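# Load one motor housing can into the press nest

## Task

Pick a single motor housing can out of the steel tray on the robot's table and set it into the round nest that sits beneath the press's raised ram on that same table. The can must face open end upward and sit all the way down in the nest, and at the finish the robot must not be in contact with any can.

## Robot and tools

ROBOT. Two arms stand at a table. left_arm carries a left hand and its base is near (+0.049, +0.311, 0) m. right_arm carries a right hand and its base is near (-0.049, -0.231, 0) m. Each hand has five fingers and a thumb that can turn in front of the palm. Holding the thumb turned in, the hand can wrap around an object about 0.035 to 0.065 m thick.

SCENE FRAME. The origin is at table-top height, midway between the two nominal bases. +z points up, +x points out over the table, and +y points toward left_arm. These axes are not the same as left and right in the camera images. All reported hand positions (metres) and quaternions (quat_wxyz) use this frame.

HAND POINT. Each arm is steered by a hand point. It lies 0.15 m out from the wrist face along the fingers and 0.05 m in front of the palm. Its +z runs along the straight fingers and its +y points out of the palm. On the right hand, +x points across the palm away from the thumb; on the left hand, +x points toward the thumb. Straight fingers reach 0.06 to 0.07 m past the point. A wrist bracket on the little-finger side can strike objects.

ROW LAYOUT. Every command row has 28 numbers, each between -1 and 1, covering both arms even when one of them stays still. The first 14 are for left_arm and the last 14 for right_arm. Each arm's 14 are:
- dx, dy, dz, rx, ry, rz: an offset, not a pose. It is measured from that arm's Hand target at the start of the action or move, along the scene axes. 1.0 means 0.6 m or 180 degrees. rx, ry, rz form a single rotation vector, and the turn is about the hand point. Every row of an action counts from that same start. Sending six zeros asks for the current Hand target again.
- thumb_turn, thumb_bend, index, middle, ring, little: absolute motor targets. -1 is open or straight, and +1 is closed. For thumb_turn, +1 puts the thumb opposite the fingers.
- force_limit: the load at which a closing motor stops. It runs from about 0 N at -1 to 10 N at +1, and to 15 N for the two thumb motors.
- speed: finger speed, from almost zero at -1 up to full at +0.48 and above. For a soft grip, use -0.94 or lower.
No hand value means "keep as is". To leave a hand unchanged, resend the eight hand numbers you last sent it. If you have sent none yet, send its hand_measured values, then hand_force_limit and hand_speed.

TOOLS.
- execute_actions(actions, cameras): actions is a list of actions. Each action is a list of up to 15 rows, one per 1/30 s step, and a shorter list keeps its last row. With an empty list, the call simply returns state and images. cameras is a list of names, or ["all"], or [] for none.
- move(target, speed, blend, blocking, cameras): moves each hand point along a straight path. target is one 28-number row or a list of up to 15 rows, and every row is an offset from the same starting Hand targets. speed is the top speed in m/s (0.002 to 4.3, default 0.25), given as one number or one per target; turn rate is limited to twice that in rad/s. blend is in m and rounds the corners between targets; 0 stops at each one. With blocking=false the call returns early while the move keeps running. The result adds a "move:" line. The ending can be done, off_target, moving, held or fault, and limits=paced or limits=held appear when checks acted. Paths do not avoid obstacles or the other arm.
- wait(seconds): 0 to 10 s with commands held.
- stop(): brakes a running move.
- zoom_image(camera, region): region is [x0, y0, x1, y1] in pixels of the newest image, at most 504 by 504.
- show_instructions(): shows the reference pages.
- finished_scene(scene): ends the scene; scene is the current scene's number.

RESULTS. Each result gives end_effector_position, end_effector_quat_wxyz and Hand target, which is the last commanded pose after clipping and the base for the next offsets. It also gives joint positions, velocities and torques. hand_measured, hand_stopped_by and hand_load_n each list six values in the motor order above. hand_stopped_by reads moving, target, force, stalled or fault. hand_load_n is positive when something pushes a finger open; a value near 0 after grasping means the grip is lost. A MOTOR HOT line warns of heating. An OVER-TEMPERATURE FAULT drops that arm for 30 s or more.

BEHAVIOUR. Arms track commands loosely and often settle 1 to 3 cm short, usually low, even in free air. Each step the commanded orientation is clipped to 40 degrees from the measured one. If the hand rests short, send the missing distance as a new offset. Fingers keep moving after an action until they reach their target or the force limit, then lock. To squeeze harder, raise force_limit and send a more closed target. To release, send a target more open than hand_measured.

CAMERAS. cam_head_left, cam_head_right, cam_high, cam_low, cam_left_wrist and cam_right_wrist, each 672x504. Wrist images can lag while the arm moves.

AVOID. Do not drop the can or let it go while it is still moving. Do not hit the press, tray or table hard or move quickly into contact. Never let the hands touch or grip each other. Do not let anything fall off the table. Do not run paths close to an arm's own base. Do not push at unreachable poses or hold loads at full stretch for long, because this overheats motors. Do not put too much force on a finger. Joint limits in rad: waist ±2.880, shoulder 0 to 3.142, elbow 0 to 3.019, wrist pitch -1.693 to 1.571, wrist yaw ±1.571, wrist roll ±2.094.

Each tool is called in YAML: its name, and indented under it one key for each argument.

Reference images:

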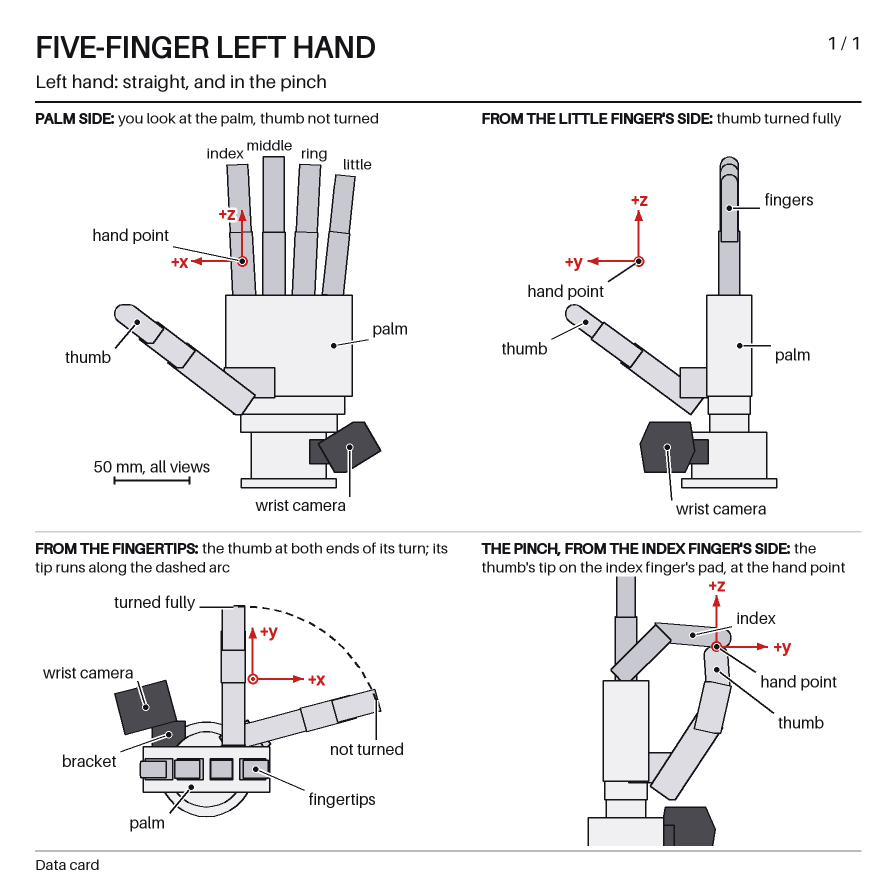

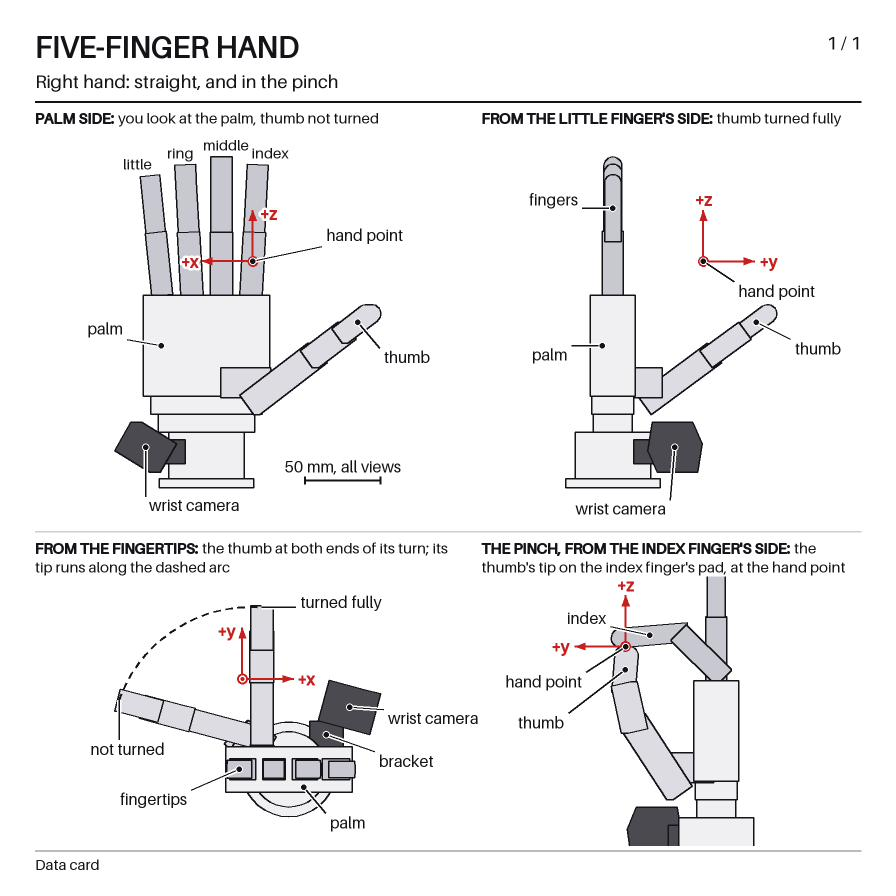

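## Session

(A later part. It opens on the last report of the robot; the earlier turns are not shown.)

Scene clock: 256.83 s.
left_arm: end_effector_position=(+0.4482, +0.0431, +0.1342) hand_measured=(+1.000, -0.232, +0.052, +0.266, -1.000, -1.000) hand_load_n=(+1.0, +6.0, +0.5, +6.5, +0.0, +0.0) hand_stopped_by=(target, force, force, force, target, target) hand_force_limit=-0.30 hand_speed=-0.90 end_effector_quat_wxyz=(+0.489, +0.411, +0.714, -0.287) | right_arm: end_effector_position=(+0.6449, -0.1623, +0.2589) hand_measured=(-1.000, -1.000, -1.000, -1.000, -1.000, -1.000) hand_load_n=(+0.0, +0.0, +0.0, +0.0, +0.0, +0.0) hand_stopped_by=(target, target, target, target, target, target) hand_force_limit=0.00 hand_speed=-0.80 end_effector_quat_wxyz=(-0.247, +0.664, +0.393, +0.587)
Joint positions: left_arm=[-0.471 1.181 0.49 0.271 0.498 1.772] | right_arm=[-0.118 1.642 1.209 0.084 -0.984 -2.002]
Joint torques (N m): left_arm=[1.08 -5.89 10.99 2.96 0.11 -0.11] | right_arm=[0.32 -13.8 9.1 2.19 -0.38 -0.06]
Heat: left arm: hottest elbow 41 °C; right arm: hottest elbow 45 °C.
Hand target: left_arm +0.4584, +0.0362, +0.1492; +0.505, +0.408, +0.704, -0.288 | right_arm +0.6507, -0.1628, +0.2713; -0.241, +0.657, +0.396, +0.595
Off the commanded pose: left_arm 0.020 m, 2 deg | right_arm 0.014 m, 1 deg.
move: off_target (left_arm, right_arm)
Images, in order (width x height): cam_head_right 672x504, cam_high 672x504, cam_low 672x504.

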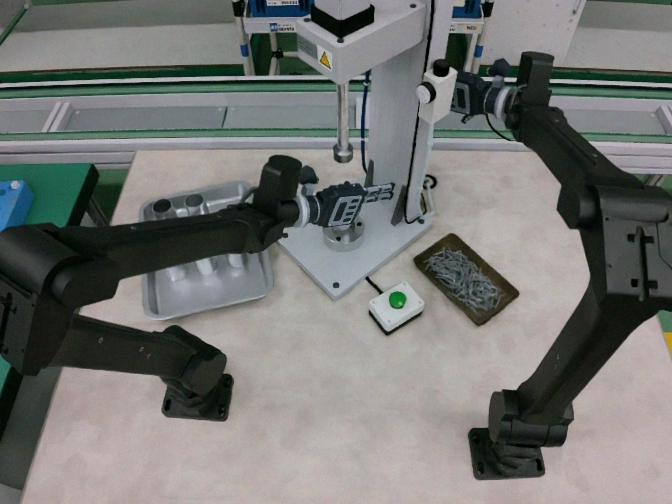

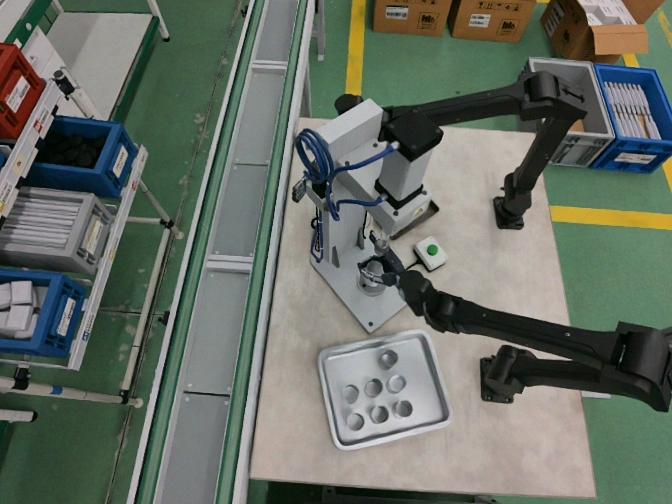

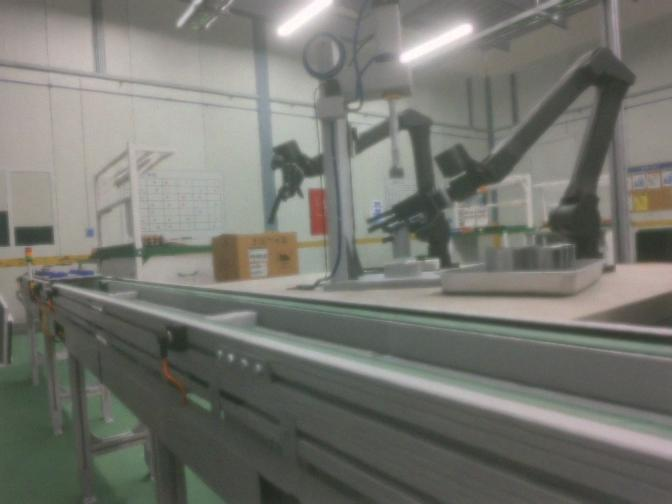

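zoom_image:
  camera: "cam_head_right"
  region: [320, 210, 360, 245]

zoom_image:
  camera: "cam_high"
  region: [358, 268, 390, 296]

Scaled by 12.600 from the camera's 672x504 image, which has a finer 960x720 frame.

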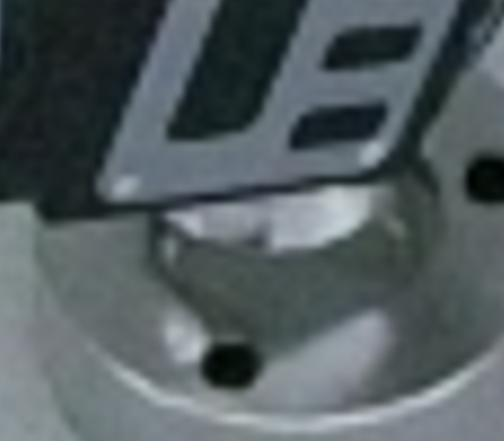

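Scaled by 15.750 from the camera's 672x504 image, which has a finer 960x720 frame.

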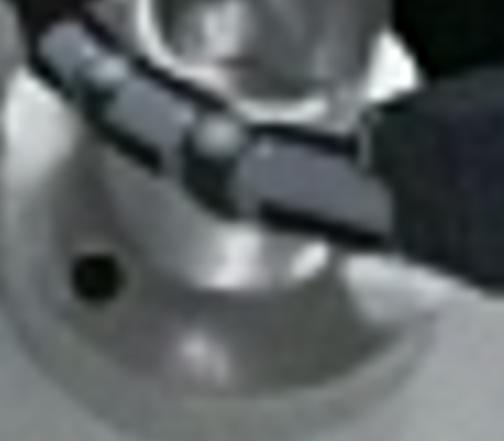

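move:
  target: [-0.009,-0.0095,0.002,0,0,0,1,0.3,0.4,0.4,-1,-1,-0.3,-0.9,0,0,0,0,0,0,-1,-1,-1,-1,-1,-1,0,-0.8]
  speed: 0.08
  cameras: ["cam_high","cam_low","cam_head_right"]

zoom_image:
  camera: "cam_high"
  region: [350, 255, 395, 300]

zoom_image:
  camera: "cam_low"
  region: [380, 210, 440, 285]

zoom_image:
  camera: "cam_head_right"
  region: [320, 210, 360, 245]

Scene clock: 296.70 s.
left_arm: end_effector_position=(+0.4451, +0.0385, +0.1334) hand_measured=(+1.000, -0.232, +0.052, +0.266, -1.000, -1.000) hand_load_n=(+1.0, +6.0, +0.0, +6.5, -0.5, +0.0) hand_stopped_by=(target, force, force, force, target, target) hand_force_limit=-0.30 hand_speed=-0.90 end_effector_quat_wxyz=(+0.487, +0.410, +0.716, -0.286) | right_arm: end_effector_position=(+0.6449, -0.1623, +0.2589) hand_measured=(-1.000, -1.000, -1.000, -1.000, -1.000, -1.000) hand_load_n=(+0.0, +0.0, +0.0, +0.0, +0.0, +0.0) hand_stopped_by=(target, target, target, target, target, target) hand_force_limit=0.00 hand_speed=-0.80 end_effector_quat_wxyz=(-0.247, +0.664, +0.393, +0.587)
Joint positions: left_arm=[-0.492 1.181 0.49 0.271 0.475 1.761] | right_arm=[-0.118 1.642 1.209 0.084 -0.984 -2.002]
Joint torques (N m): left_arm=[0.73 -6.53 10.69 2.96 0.1 -0.1] | right_arm=[0.15 -13.86 9.09 2.28 -0.38 -0.07]
Heat: left arm: hottest elbow 41 °C; right arm: hottest elbow 45 °C.
Hand target: left_arm +0.4530, +0.0306, +0.1504; +0.505, +0.408, +0.704, -0.288 | right_arm +0.6507, -0.1628, +0.2713; -0.241, +0.657, +0.396, +0.595
Off the commanded pose: left_arm 0.020 m, 2 deg | right_arm 0.014 m, 1 deg.
move: off_target (left_arm, right_arm)
Images, in order (width x height): cam_head_right 672x504, cam_high 672x504, cam_low 672x504.

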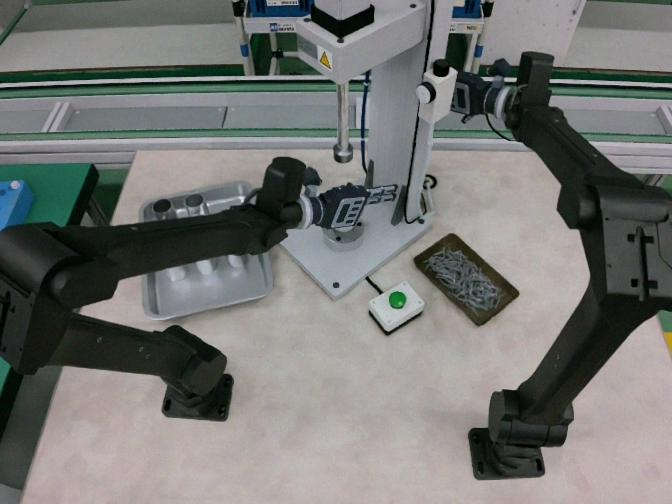

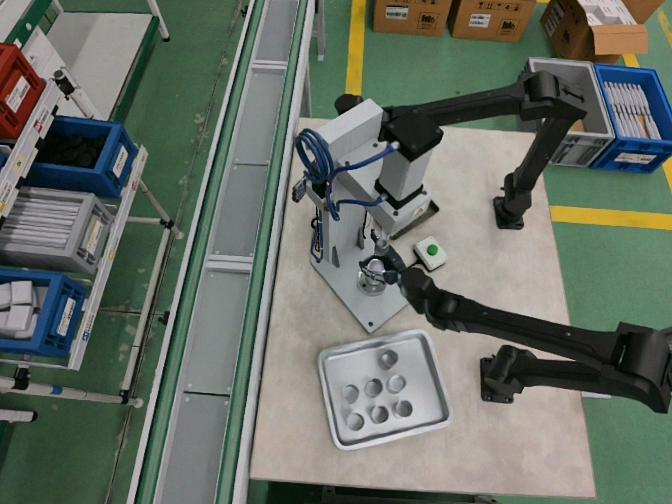

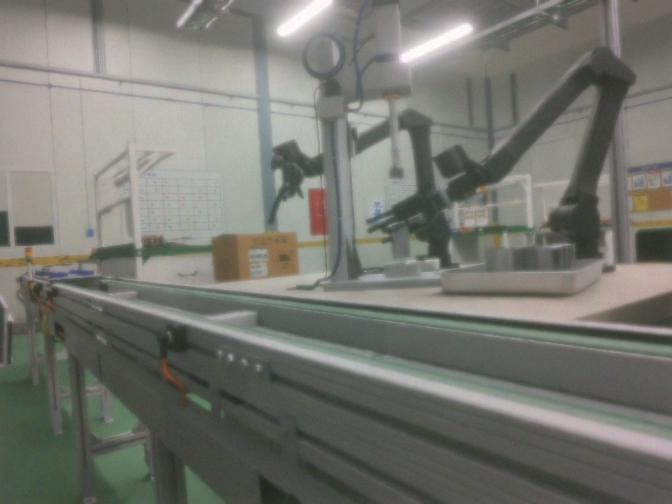

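Scaled by 11.200 from the camera's 672x504 image, which has a finer 960x720 frame.

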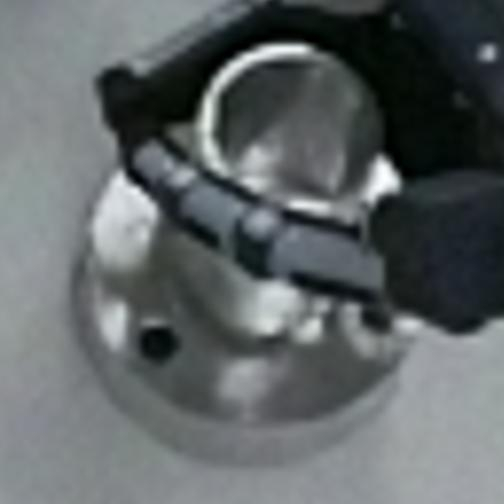

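Scaled by 6.720 from the camera's 672x504 image, which has a finer 960x720 frame.

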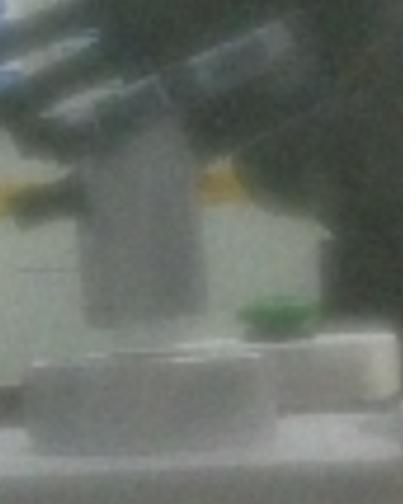

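Scaled by 12.600 from the camera's 672x504 image, which has a finer 960x720 frame.

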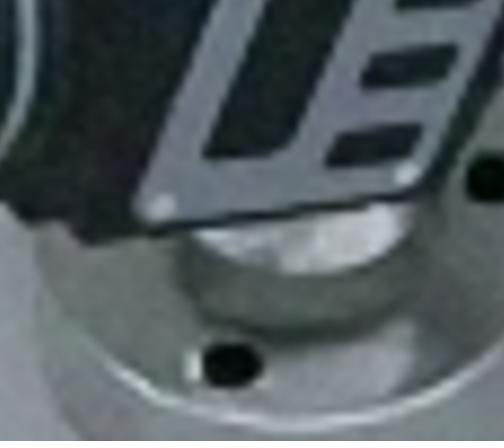

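move:
  target: [-0.002,0,-0.03,0,0,0,1,0.3,0.4,0.4,-1,-1,-0.3,-0.9,0,0,0,0,0,0,-1,-1,-1,-1,-1,-1,0,-0.8]
  speed: 0.05
  cameras: ["cam_high","cam_low","cam_head_right"]

zoom_image:
  camera: "cam_high"
  region: [350, 255, 395, 300]

zoom_image:
  camera: "cam_low"
  region: [380, 210, 440, 285]

zoom_image:
  camera: "cam_head_right"
  region: [320, 210, 360, 245]

Scene clock: 306.67 s.
left_arm: end_effector_position=(+0.4505, +0.0356, +0.1287) hand_measured=(+1.000, -0.232, +0.052, +0.266, -1.000, -1.000) hand_load_n=(+1.0, +6.0, +0.0, +6.5, +0.0, +0.0) hand_stopped_by=(target, force, force, force, target, target) hand_force_limit=-0.30 hand_speed=-0.90 end_effector_quat_wxyz=(+0.498, +0.409, +0.710, -0.285) | right_arm: end_effector_position=(+0.6449, -0.1623, +0.2589) hand_measured=(-1.000, -1.000, -1.000, -1.000, -1.000, -1.000) hand_load_n=(+0.0, +0.0, +0.0, +0.0, +0.0, +0.0) hand_stopped_by=(target, target, target, target, target, target) hand_force_limit=0.00 hand_speed=-0.80 end_effector_quat_wxyz=(-0.247, +0.664, +0.393, +0.587)
Joint positions: left_arm=[-0.492 1.22 0.481 0.345 0.473 1.76] | right_arm=[-0.118 1.642 1.209 0.084 -0.984 -2.002]
Joint torques (N m): left_arm=[0.67 -6.12 8.75 2.99 0.07 -0.11] | right_arm=[0.32 -13.92 9.16 2.25 -0.36 -0.05]
Heat: left arm: hottest elbow 41 °C; right arm: hottest elbow 45 °C.
Hand target: left_arm +0.4519, +0.0306, +0.1325; +0.505, +0.408, +0.704, -0.288 | right_arm +0.6507, -0.1628, +0.2713; -0.241, +0.657, +0.396, +0.595
Off the commanded pose: left_arm 0.006 m, 1 deg | right_arm 0.014 m, 1 deg.
move: off_target (right_arm)
Images, in order (width x height): cam_head_right 672x504, cam_high 672x504, cam_low 672x504.

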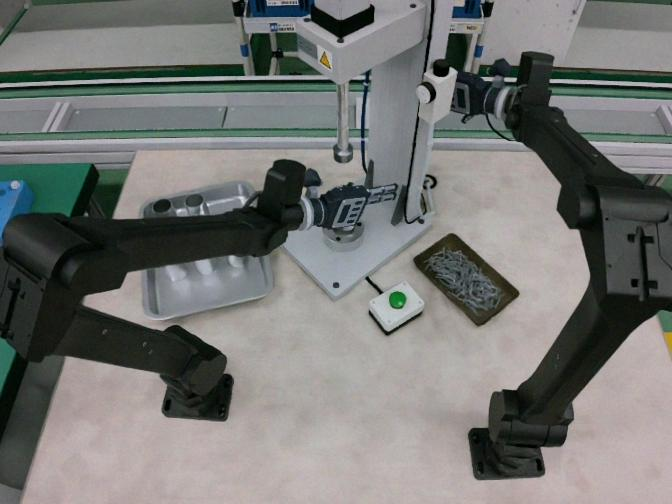

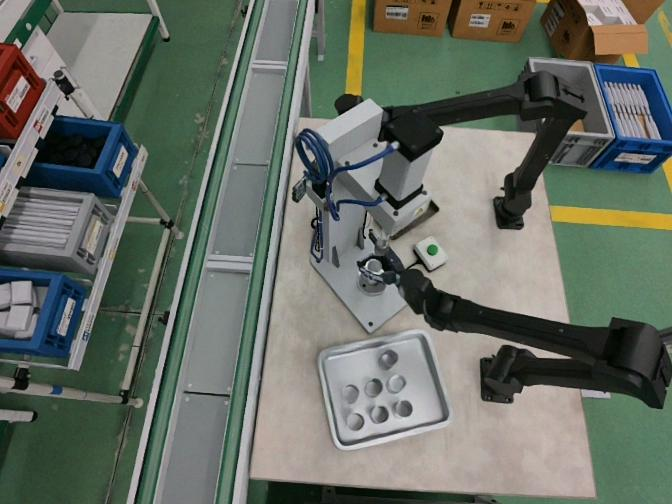

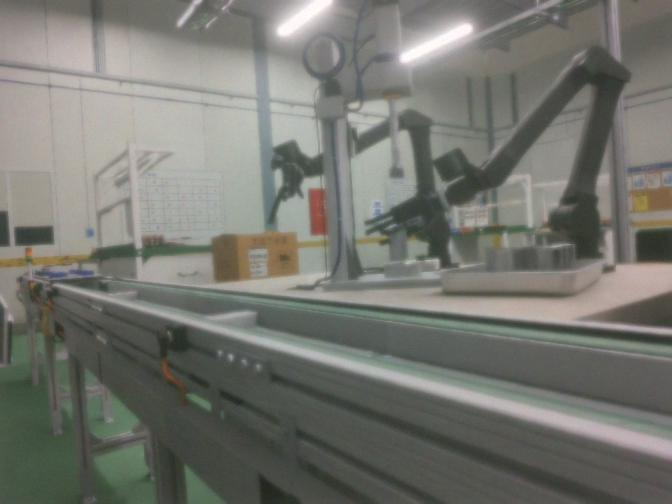

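Scaled by 11.200 from the camera's 672x504 image, which has a finer 960x720 frame.

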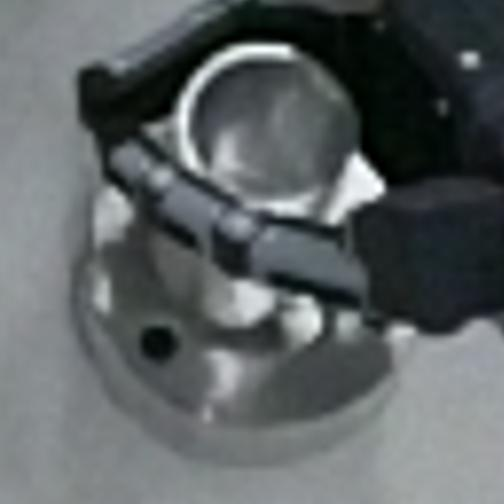

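Scaled by 6.720 from the camera's 672x504 image, which has a finer 960x720 frame.

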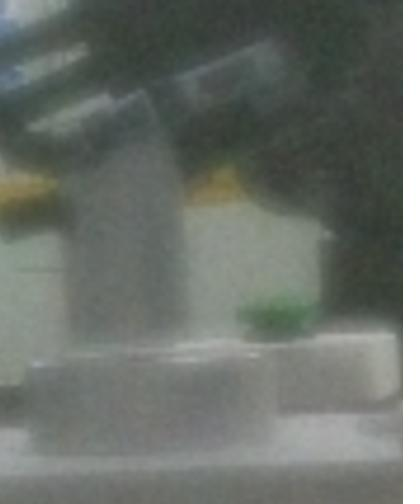

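Scaled by 12.600 from the camera's 672x504 image, which has a finer 960x720 frame.

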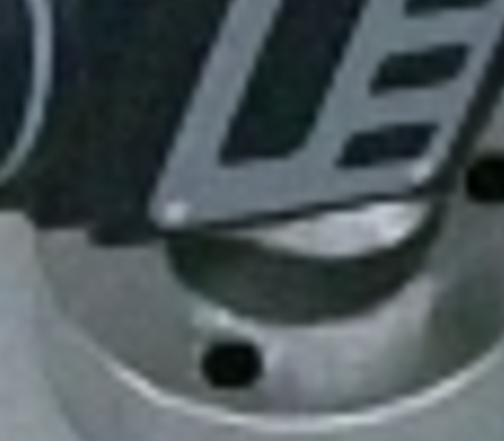

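move:
  target: [-0.014,0.008,-0.008,0,0,0,1,0.3,0.4,0.4,-1,-1,-0.3,-0.9,0,0,0,0,0,0,-1,-1,-1,-1,-1,-1,0,-0.8]
  speed: 0.08
  cameras: ["cam_high","cam_low","cam_head_right"]

zoom_image:
  camera: "cam_high"
  region: [350, 255, 395, 300]

zoom_image:
  camera: "cam_low"
  region: [380, 210, 440, 285]

zoom_image:
  camera: "cam_head_right"
  region: [320, 210, 360, 245]

Scene clock: 318.67 s.
left_arm: end_effector_position=(+0.4435, +0.0396, +0.1189) hand_measured=(+1.000, -0.232, +0.052, +0.266, -1.000, -1.000) hand_load_n=(+1.0, +6.0, +0.5, +6.0, +0.0, +0.0) hand_stopped_by=(target, force, force, force, target, target) hand_force_limit=-0.30 hand_speed=-0.90 end_effector_quat_wxyz=(+0.494, +0.409, +0.713, -0.285) | right_arm: end_effector_position=(+0.6449, -0.1623, +0.2589) hand_measured=(-1.000, -1.000, -1.000, -1.000, -1.000, -1.000) hand_load_n=(+0.0, +0.0, +0.0, +0.0, +0.0, +0.0) hand_stopped_by=(target, target, target, target, target, target) hand_force_limit=0.00 hand_speed=-0.80 end_effector_quat_wxyz=(-0.247, +0.664, +0.393, +0.587)
Joint positions: left_arm=[-0.493 1.22 0.455 0.361 0.472 1.76] | right_arm=[-0.118 1.642 1.209 0.084 -0.984 -2.002]
Joint torques (N m): left_arm=[0.73 -7.3 8.27 2.91 0.09 -0.11] | right_arm=[0.09 -13.63 9.2 2.28 -0.36 -0.08]
Heat: left arm: hottest elbow 41 °C; right arm: hottest elbow 45 °C.
Hand target: left_arm +0.4434, +0.0354, +0.1277; +0.505, +0.408, +0.704, -0.288 | right_arm +0.6507, -0.1628, +0.2713; -0.241, +0.657, +0.396, +0.595
Off the commanded pose: left_arm 0.010 m, 2 deg | right_arm 0.014 m, 1 deg.
move: off_target (right_arm)
Images, in order (width x height): cam_head_right 672x504, cam_high 672x504, cam_low 672x504.

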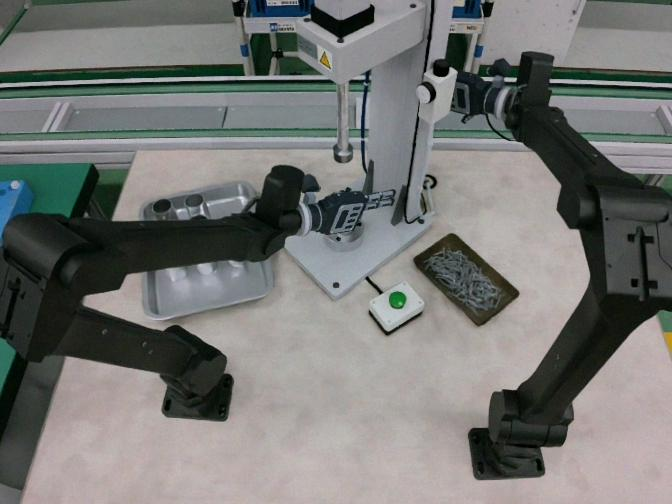

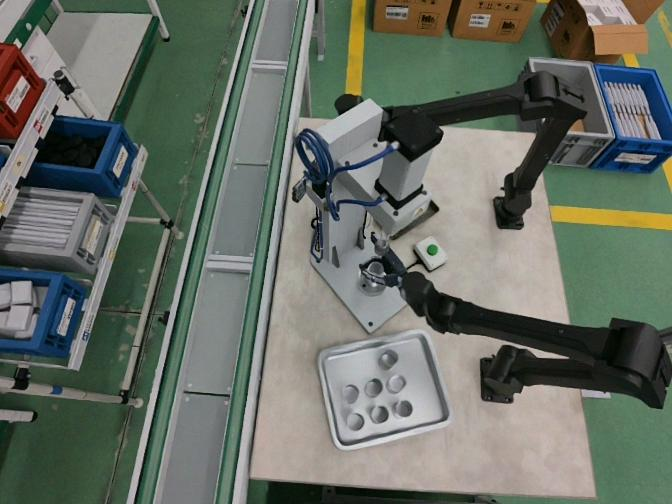

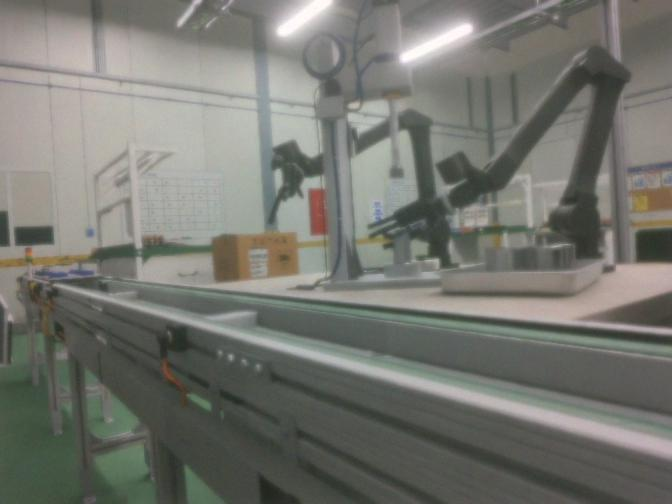

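Scaled by 11.200 from the camera's 672x504 image, which has a finer 960x720 frame.

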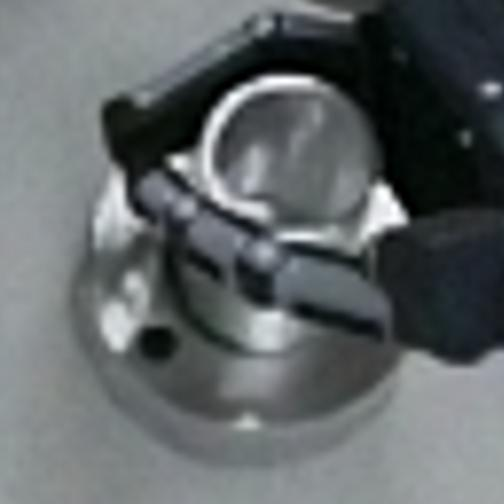

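Scaled by 6.720 from the camera's 672x504 image, which has a finer 960x720 frame.

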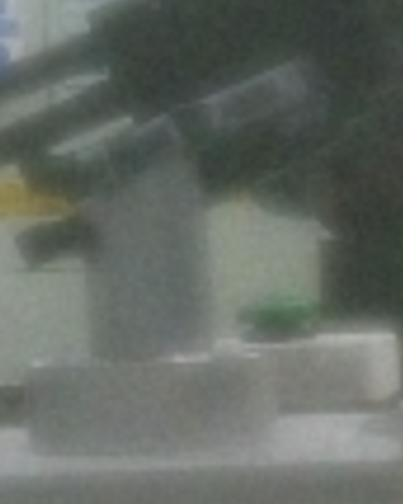

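Scaled by 12.600 from the camera's 672x504 image, which has a finer 960x720 frame.

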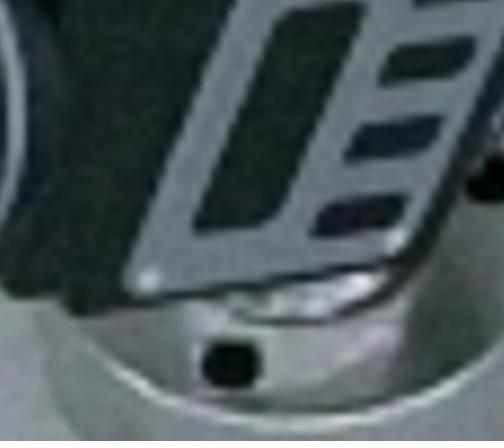

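move:
  target: [0,0,-0.03,0,0,0,1,0.3,0.4,0.4,-1,-1,-0.3,-0.9,0,0,0,0,0,0,-1,-1,-1,-1,-1,-1,0,-0.8]
  speed: 0.05
  cameras: ["cam_high","cam_low"]

zoom_image:
  camera: "cam_high"
  region: [350, 255, 395, 300]

zoom_image:
  camera: "cam_low"
  region: [380, 210, 440, 285]

Scene clock: 326.43 s.
left_arm: end_effector_position=(+0.4441, +0.0392, +0.1092) hand_measured=(+1.000, -0.232, +0.052, +0.266, -1.000, -1.000) hand_load_n=(+1.0, +6.0, +0.5, +6.5, +0.0, +0.0) hand_stopped_by=(target, force, force, force, target, target) hand_force_limit=-0.30 hand_speed=-0.90 end_effector_quat_wxyz=(+0.501, +0.409, +0.708, -0.285) | right_arm: end_effector_position=(+0.6449, -0.1623, +0.2589) hand_measured=(-1.000, -1.000, -1.000, -1.000, -1.000, -1.000) hand_load_n=(+0.0, +0.0, -0.5, +0.0, +0.0, +0.0) hand_stopped_by=(target, target, target, target, target, target) hand_force_limit=0.00 hand_speed=-0.80 end_effector_quat_wxyz=(-0.247, +0.664, +0.393, +0.587)
Joint positions: left_arm=[-0.493 1.26 0.434 0.441 0.471 1.76] | right_arm=[-0.118 1.642 1.209 0.084 -0.984 -2.002]
Joint torques (N m): left_arm=[0.67 -6.07 7.69 2.86 0.1 -0.11] | right_arm=[0.44 -13.33 9.14 2.24 -0.36 -0.09]
Heat: left arm: hottest elbow 40 °C; right arm: hottest elbow 45 °C.
Hand target: left_arm +0.4434, +0.0355, +0.1095; +0.505, +0.408, +0.704, -0.288 | right_arm +0.6507, -0.1628, +0.2713; -0.241, +0.657, +0.396, +0.595
Off the commanded pose: left_arm 0.004 m, 1 deg | right_arm 0.014 m, 1 deg.
move: off_target (right_arm)
Images, in order (width x height): cam_high 672x504, cam_low 672x504.

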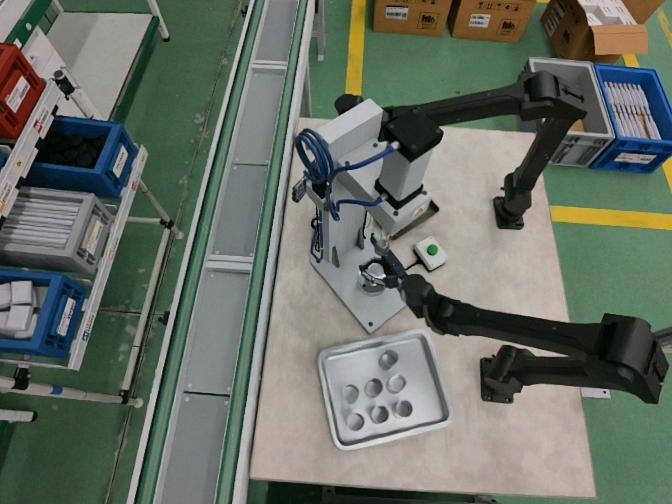

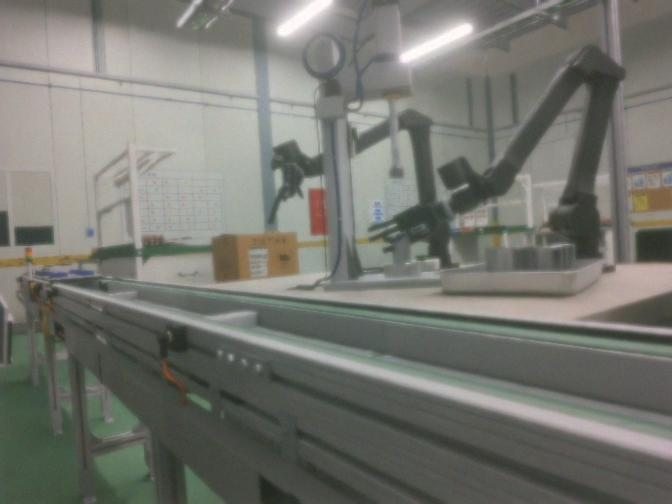

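Scaled by 11.200 from the camera's 672x504 image, which has a finer 960x720 frame.

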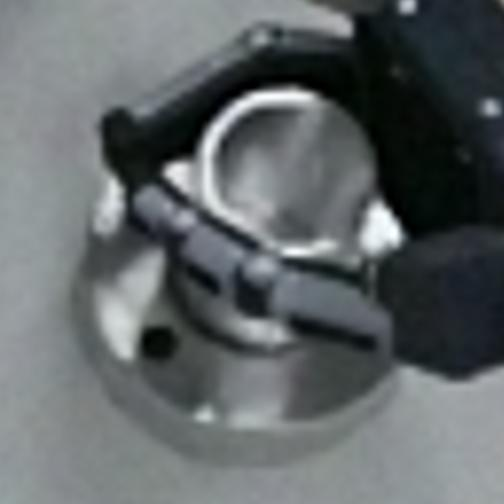

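Scaled by 6.720 from the camera's 672x504 image, which has a finer 960x720 frame.

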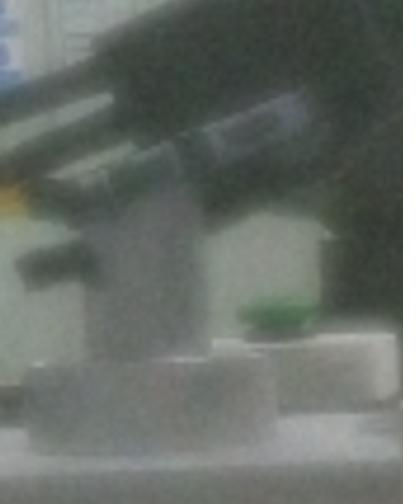

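move:
  target: [0.0025,0.002,-0.022,-0.005,0.008,0,1,0.3,0.4,0.4,-1,-1,-0.3,-0.9,0,0,0,0,0,0,-1,-1,-1,-1,-1,-1,0,-0.8]
  speed: 0.05
  cameras: ["cam_high","cam_low"]

zoom_image:
  camera: "cam_high"
  region: [350, 255, 395, 300]

zoom_image:
  camera: "cam_low"
  region: [380, 210, 440, 285]

Scene clock: 338.93 s.
left_arm: end_effector_position=(+0.4455, +0.0366, +0.1017) hand_measured=(+1.000, -0.232, +0.052, +0.266, -1.000, -1.000) hand_load_n=(+0.5, +5.5, +0.0, +6.5, +0.0, +0.0) hand_stopped_by=(target, force, force, force, target, target) hand_force_limit=-0.30 hand_speed=-0.90 end_effector_quat_wxyz=(+0.502, +0.406, +0.706, -0.293) | right_arm: end_effector_position=(+0.6449, -0.1623, +0.2589) hand_measured=(-1.000, -1.000, -1.000, -1.000, -1.000, -1.000) hand_load_n=(+0.0, +0.0, +0.0, +0.0, +0.0, +0.0) hand_stopped_by=(target, target, target, target, target, target) hand_force_limit=0.00 hand_speed=-0.80 end_effector_quat_wxyz=(-0.247, +0.664, +0.393, +0.587)
Joint positions: left_arm=[-0.491 1.298 0.429 0.493 0.484 1.746] | right_arm=[-0.118 1.642 1.209 0.084 -0.984 -2.002]
Joint torques (N m): left_arm=[1.61 -5.6 7.23 2.81 0.5 -0.19] | right_arm=[0.21 -13.63 9.13 2.25 -0.39 -0.09]
Heat: left arm: hottest elbow 40 °C; right arm: hottest elbow 45 °C.
Hand target: left_arm +0.4449, +0.0365, +0.0965; +0.499, +0.400, +0.708, -0.299 | right_arm +0.6507, -0.1628, +0.2713; -0.241, +0.657, +0.396, +0.595
Off the commanded pose: left_arm 0.005 m, 1 deg | right_arm 0.014 m, 1 deg.
move: off_target (right_arm)
Images, in order (width x height): cam_high 672x504, cam_low 672x504.

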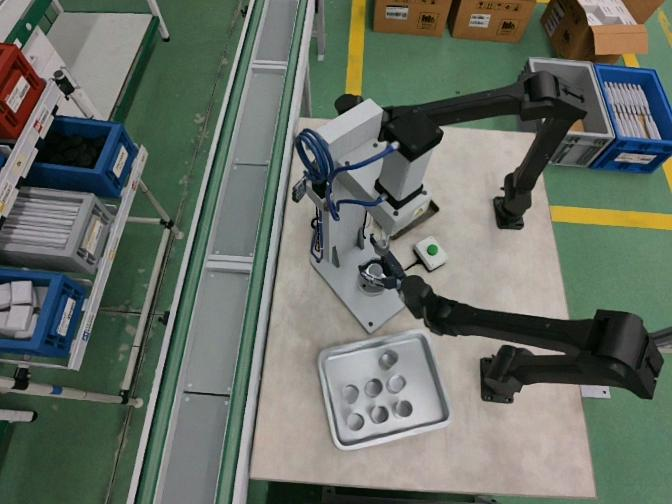

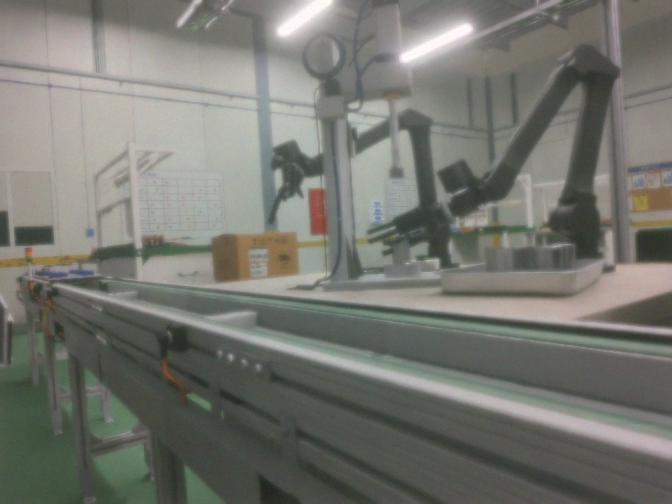

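Scaled by 11.200 from the camera's 672x504 image, which has a finer 960x720 frame.

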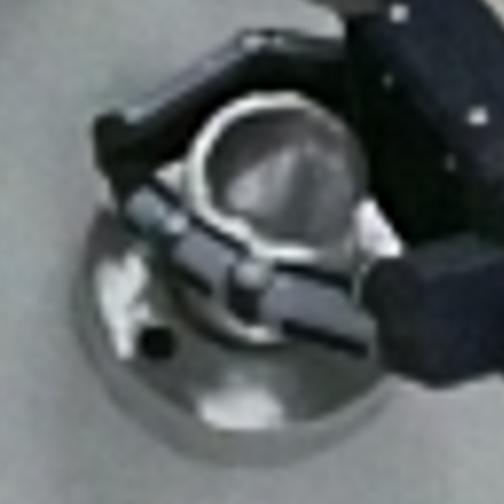

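Scaled by 6.720 from the camera's 672x504 image, which has a finer 960x720 frame.

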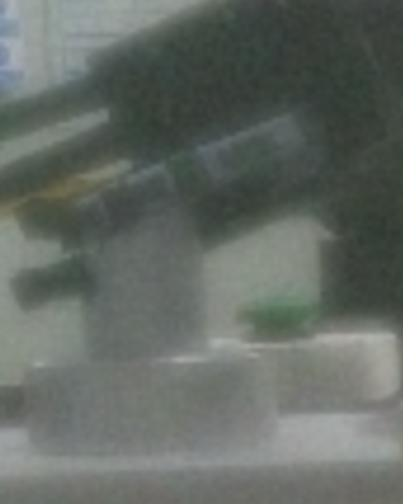

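move:
  target: [-0.001,0.005,-0.018,0,0,0,1,0.3,0.4,0.4,-1,-1,-0.3,-0.9,0,0,0,0,0,0,-1,-1,-1,-1,-1,-1,0,-0.8]
  speed: 0.05
  cameras: ["cam_high","cam_low"]

zoom_image:
  camera: "cam_high"
  region: [350, 255, 395, 300]

zoom_image:
  camera: "cam_low"
  region: [380, 210, 440, 285]

Scene clock: 345.23 s.
left_arm: end_effector_position=(+0.4463, +0.0362, +0.1013) hand_measured=(+1.000, -0.232, +0.052, +0.266, -1.000, -1.000) hand_load_n=(+1.0, +6.0, +0.0, +6.0, +0.0, +0.0) hand_stopped_by=(target, force, force, force, target, target) hand_force_limit=-0.30 hand_speed=-0.90 end_effector_quat_wxyz=(+0.512, +0.406, +0.697, -0.296) | right_arm: end_effector_position=(+0.6449, -0.1623, +0.2589) hand_measured=(-1.000, -1.000, -1.000, -1.000, -1.000, -1.000) hand_load_n=(+0.0, +0.0, +0.0, +0.0, +0.0, +0.0) hand_stopped_by=(target, target, target, target, target, target) hand_force_limit=0.00 hand_speed=-0.80 end_effector_quat_wxyz=(-0.247, +0.664, +0.393, +0.587)
Joint positions: left_arm=[-0.486 1.318 0.416 0.552 0.495 1.745] | right_arm=[-0.118 1.642 1.209 0.084 -0.984 -2.002]
Joint torques (N m): left_arm=[1.9 -4.6 6.63 2.28 0.32 -0.14] | right_arm=[-0.26 -13.27 9.1 2.3 -0.38 -0.04]
Heat: left arm: hottest elbow 39 °C; right arm: hottest elbow 45 °C.
Hand target: left_arm +0.4443, +0.0396, +0.0858; +0.499, +0.400, +0.708, -0.299 | right_arm +0.6507, -0.1628, +0.2713; -0.241, +0.657, +0.396, +0.595
Off the commanded pose: left_arm 0.016 m, 2 deg | right_arm 0.014 m, 1 deg.
move: off_target (left_arm, right_arm)
Images, in order (width x height): cam_high 672x504, cam_low 672x504.

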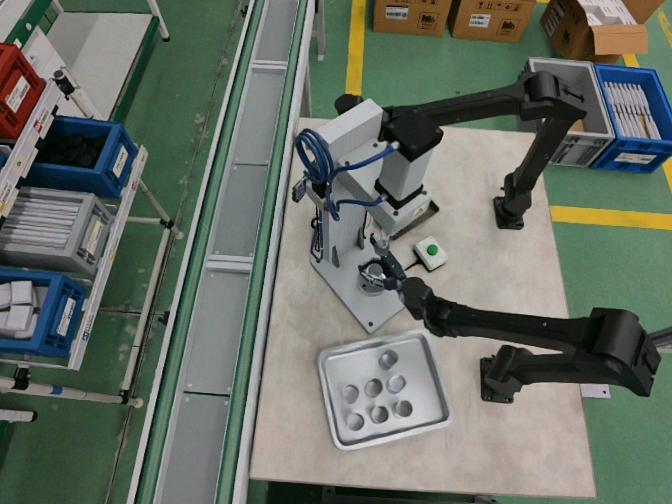

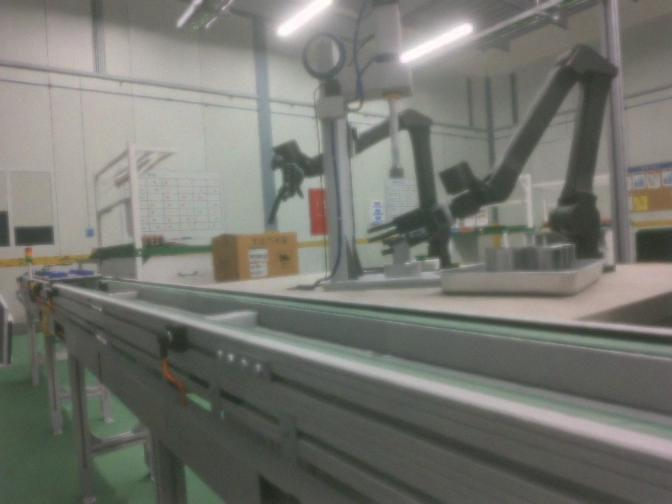

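Scaled by 11.200 from the camera's 672x504 image, which has a finer 960x720 frame.

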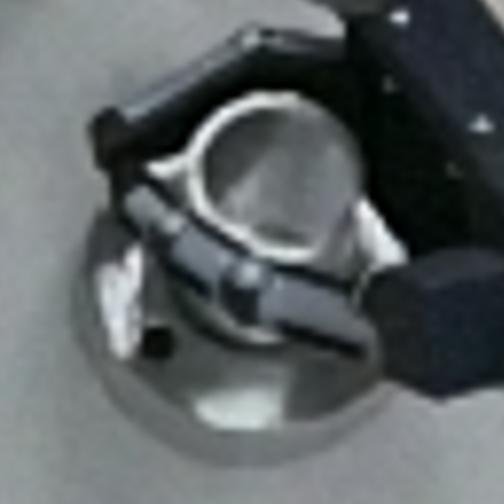

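Scaled by 6.720 from the camera's 672x504 image, which has a finer 960x720 frame.

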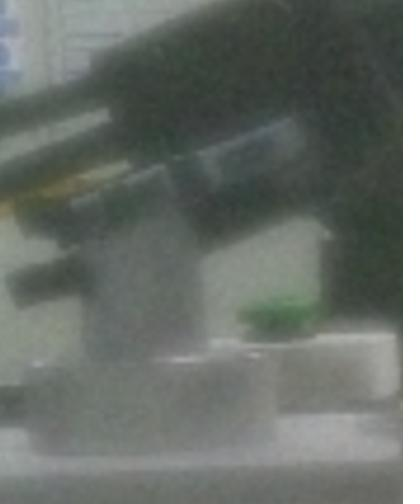

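move:
  target: [-0.001,0.003,0.02,0,0,0,1,0.3,0.4,0.4,-1,-1,-0.3,-0.9,0,0,0,0,0,0,-1,-1,-1,-1,-1,-1,0,-0.8]
  speed: 0.05

move:
  target: [-0.001,0.001,-0.01,0,0,0,1,0.3,0.4,0.4,-1,-1,-0.3,-0.9,0,0,0,0,0,0,-1,-1,-1,-1,-1,-1,0,-0.8]
  speed: 0.05
  cameras: ["cam_high","cam_low"]

zoom_image:
  camera: "cam_high"
  region: [350, 255, 395, 300]

zoom_image:
  camera: "cam_low"
  region: [380, 210, 440, 285]

Scene clock: 355.03 s.
left_arm: end_effector_position=(+0.4440, +0.0393, +0.0971) hand_measured=(+1.000, -0.232, +0.052, +0.266, -1.000, -1.000) hand_load_n=(+1.0, +6.0, +0.5, +6.0, +0.0, +0.0) hand_stopped_by=(target, force, force, force, target, target) hand_force_limit=-0.30 hand_speed=-0.90 end_effector_quat_wxyz=(+0.502, +0.405, +0.705, -0.296) | right_arm: end_effector_position=(+0.6449, -0.1623, +0.2589) hand_measured=(-1.000, -1.000, -1.000, -1.000, -1.000, -1.000) hand_load_n=(+0.0, +0.0, +0.0, +0.0, +0.0, +0.0) hand_stopped_by=(target, target, target, target, target, target) hand_force_limit=0.00 hand_speed=-0.80 end_effector_quat_wxyz=(-0.247, +0.664, +0.393, +0.587)
Joint positions: left_arm=[-0.482 1.309 0.416 0.519 0.497 1.745] | right_arm=[-0.118 1.642 1.209 0.084 -0.984 -2.002]
Joint torques (N m): left_arm=[1.61 -7.88 7.54 1.44 0.44 -0.14] | right_arm=[0.15 -13.8 9.07 2.29 -0.36 -0.06]
Heat: left arm: hottest elbow 39 °C; right arm: hottest elbow 45 °C.
Hand target: left_arm +0.4436, +0.0413, +0.0976; +0.499, +0.400, +0.708, -0.299 | right_arm +0.6507, -0.1628, +0.2713; -0.241, +0.657, +0.396, +0.595
Off the commanded pose: left_arm 0.002 m, 1 deg | right_arm 0.014 m, 1 deg.
move: off_target (right_arm)

Scene clock: 355.73 s.
left_arm: end_effector_position=(+0.4441, +0.0394, +0.0971) hand_measured=(+1.000, -0.232, +0.052, +0.266, -1.000, -1.000) hand_load_n=(+1.0, +5.5, +0.0, +6.5, +0.0, +0.0) hand_stopped_by=(target, force, force, force, target, target) hand_force_limit=-0.30 hand_speed=-0.90 end_effector_quat_wxyz=(+0.502, +0.405, +0.705, -0.296) | right_arm: end_effector_position=(+0.6449, -0.1623, +0.2589) hand_measured=(-1.000, -1.000, -1.000, -1.000, -1.000, -1.000) hand_load_n=(+0.0, +0.0, +0.0, +0.0, -0.5, +0.0) hand_stopped_by=(target, target, target, target, target, target) hand_force_limit=0.00 hand_speed=-0.80 end_effector_quat_wxyz=(-0.247, +0.664, +0.393, +0.587)
Joint positions: left_arm=[-0.482 1.309 0.416 0.519 0.497 1.745] | right_arm=[-0.118 1.642 1.209 0.084 -0.984 -2.002]
Joint torques (N m): left_arm=[2.02 -6.18 6.78 2.5 0.47 -0.13] | right_arm=[0.15 -14.1 9.2 2.17 -0.36 -0.07]
Heat: left arm: hottest elbow 39 °C; right arm: hottest elbow 45 °C.
Hand target: left_arm +0.4431, +0.0420, +0.0916; +0.499, +0.400, +0.708, -0.299 | right_arm +0.6507, -0.1628, +0.2713; -0.241, +0.657, +0.396, +0.595
Off the commanded pose: left_arm 0.006 m, 1 deg | right_arm 0.014 m, 1 deg.
move: off_target (right_arm)
Images, in order (width x height): cam_high 672x504, cam_low 672x504.

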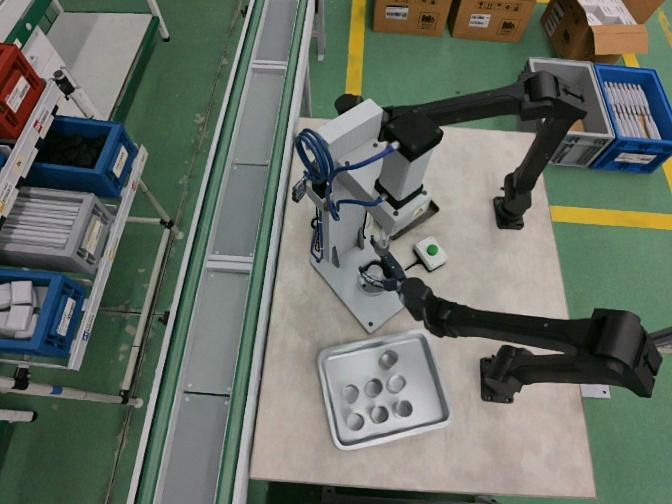

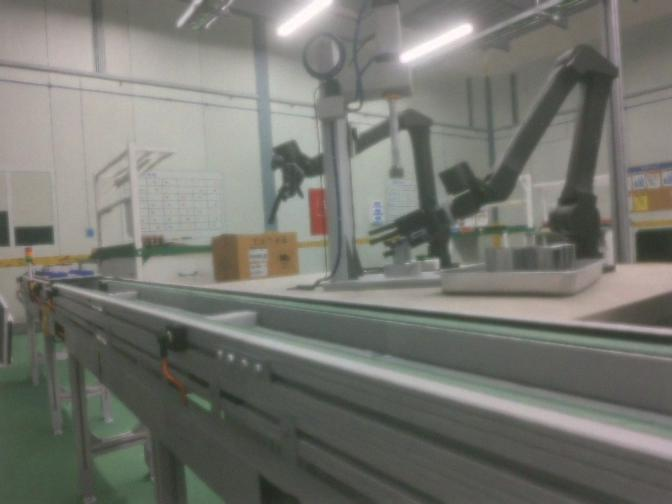

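Scaled by 11.200 from the camera's 672x504 image, which has a finer 960x720 frame.

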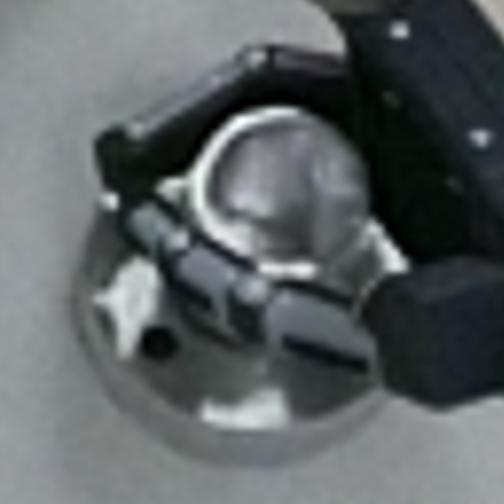

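Scaled by 6.720 from the camera's 672x504 image, which has a finer 960x720 frame.

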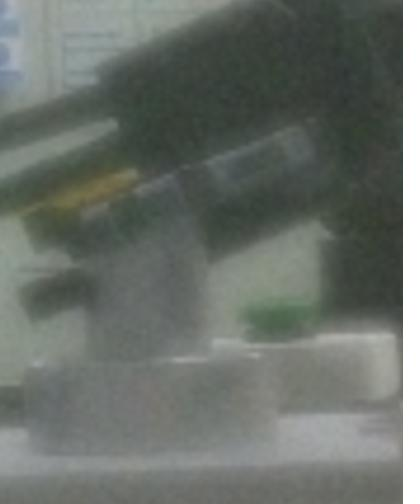

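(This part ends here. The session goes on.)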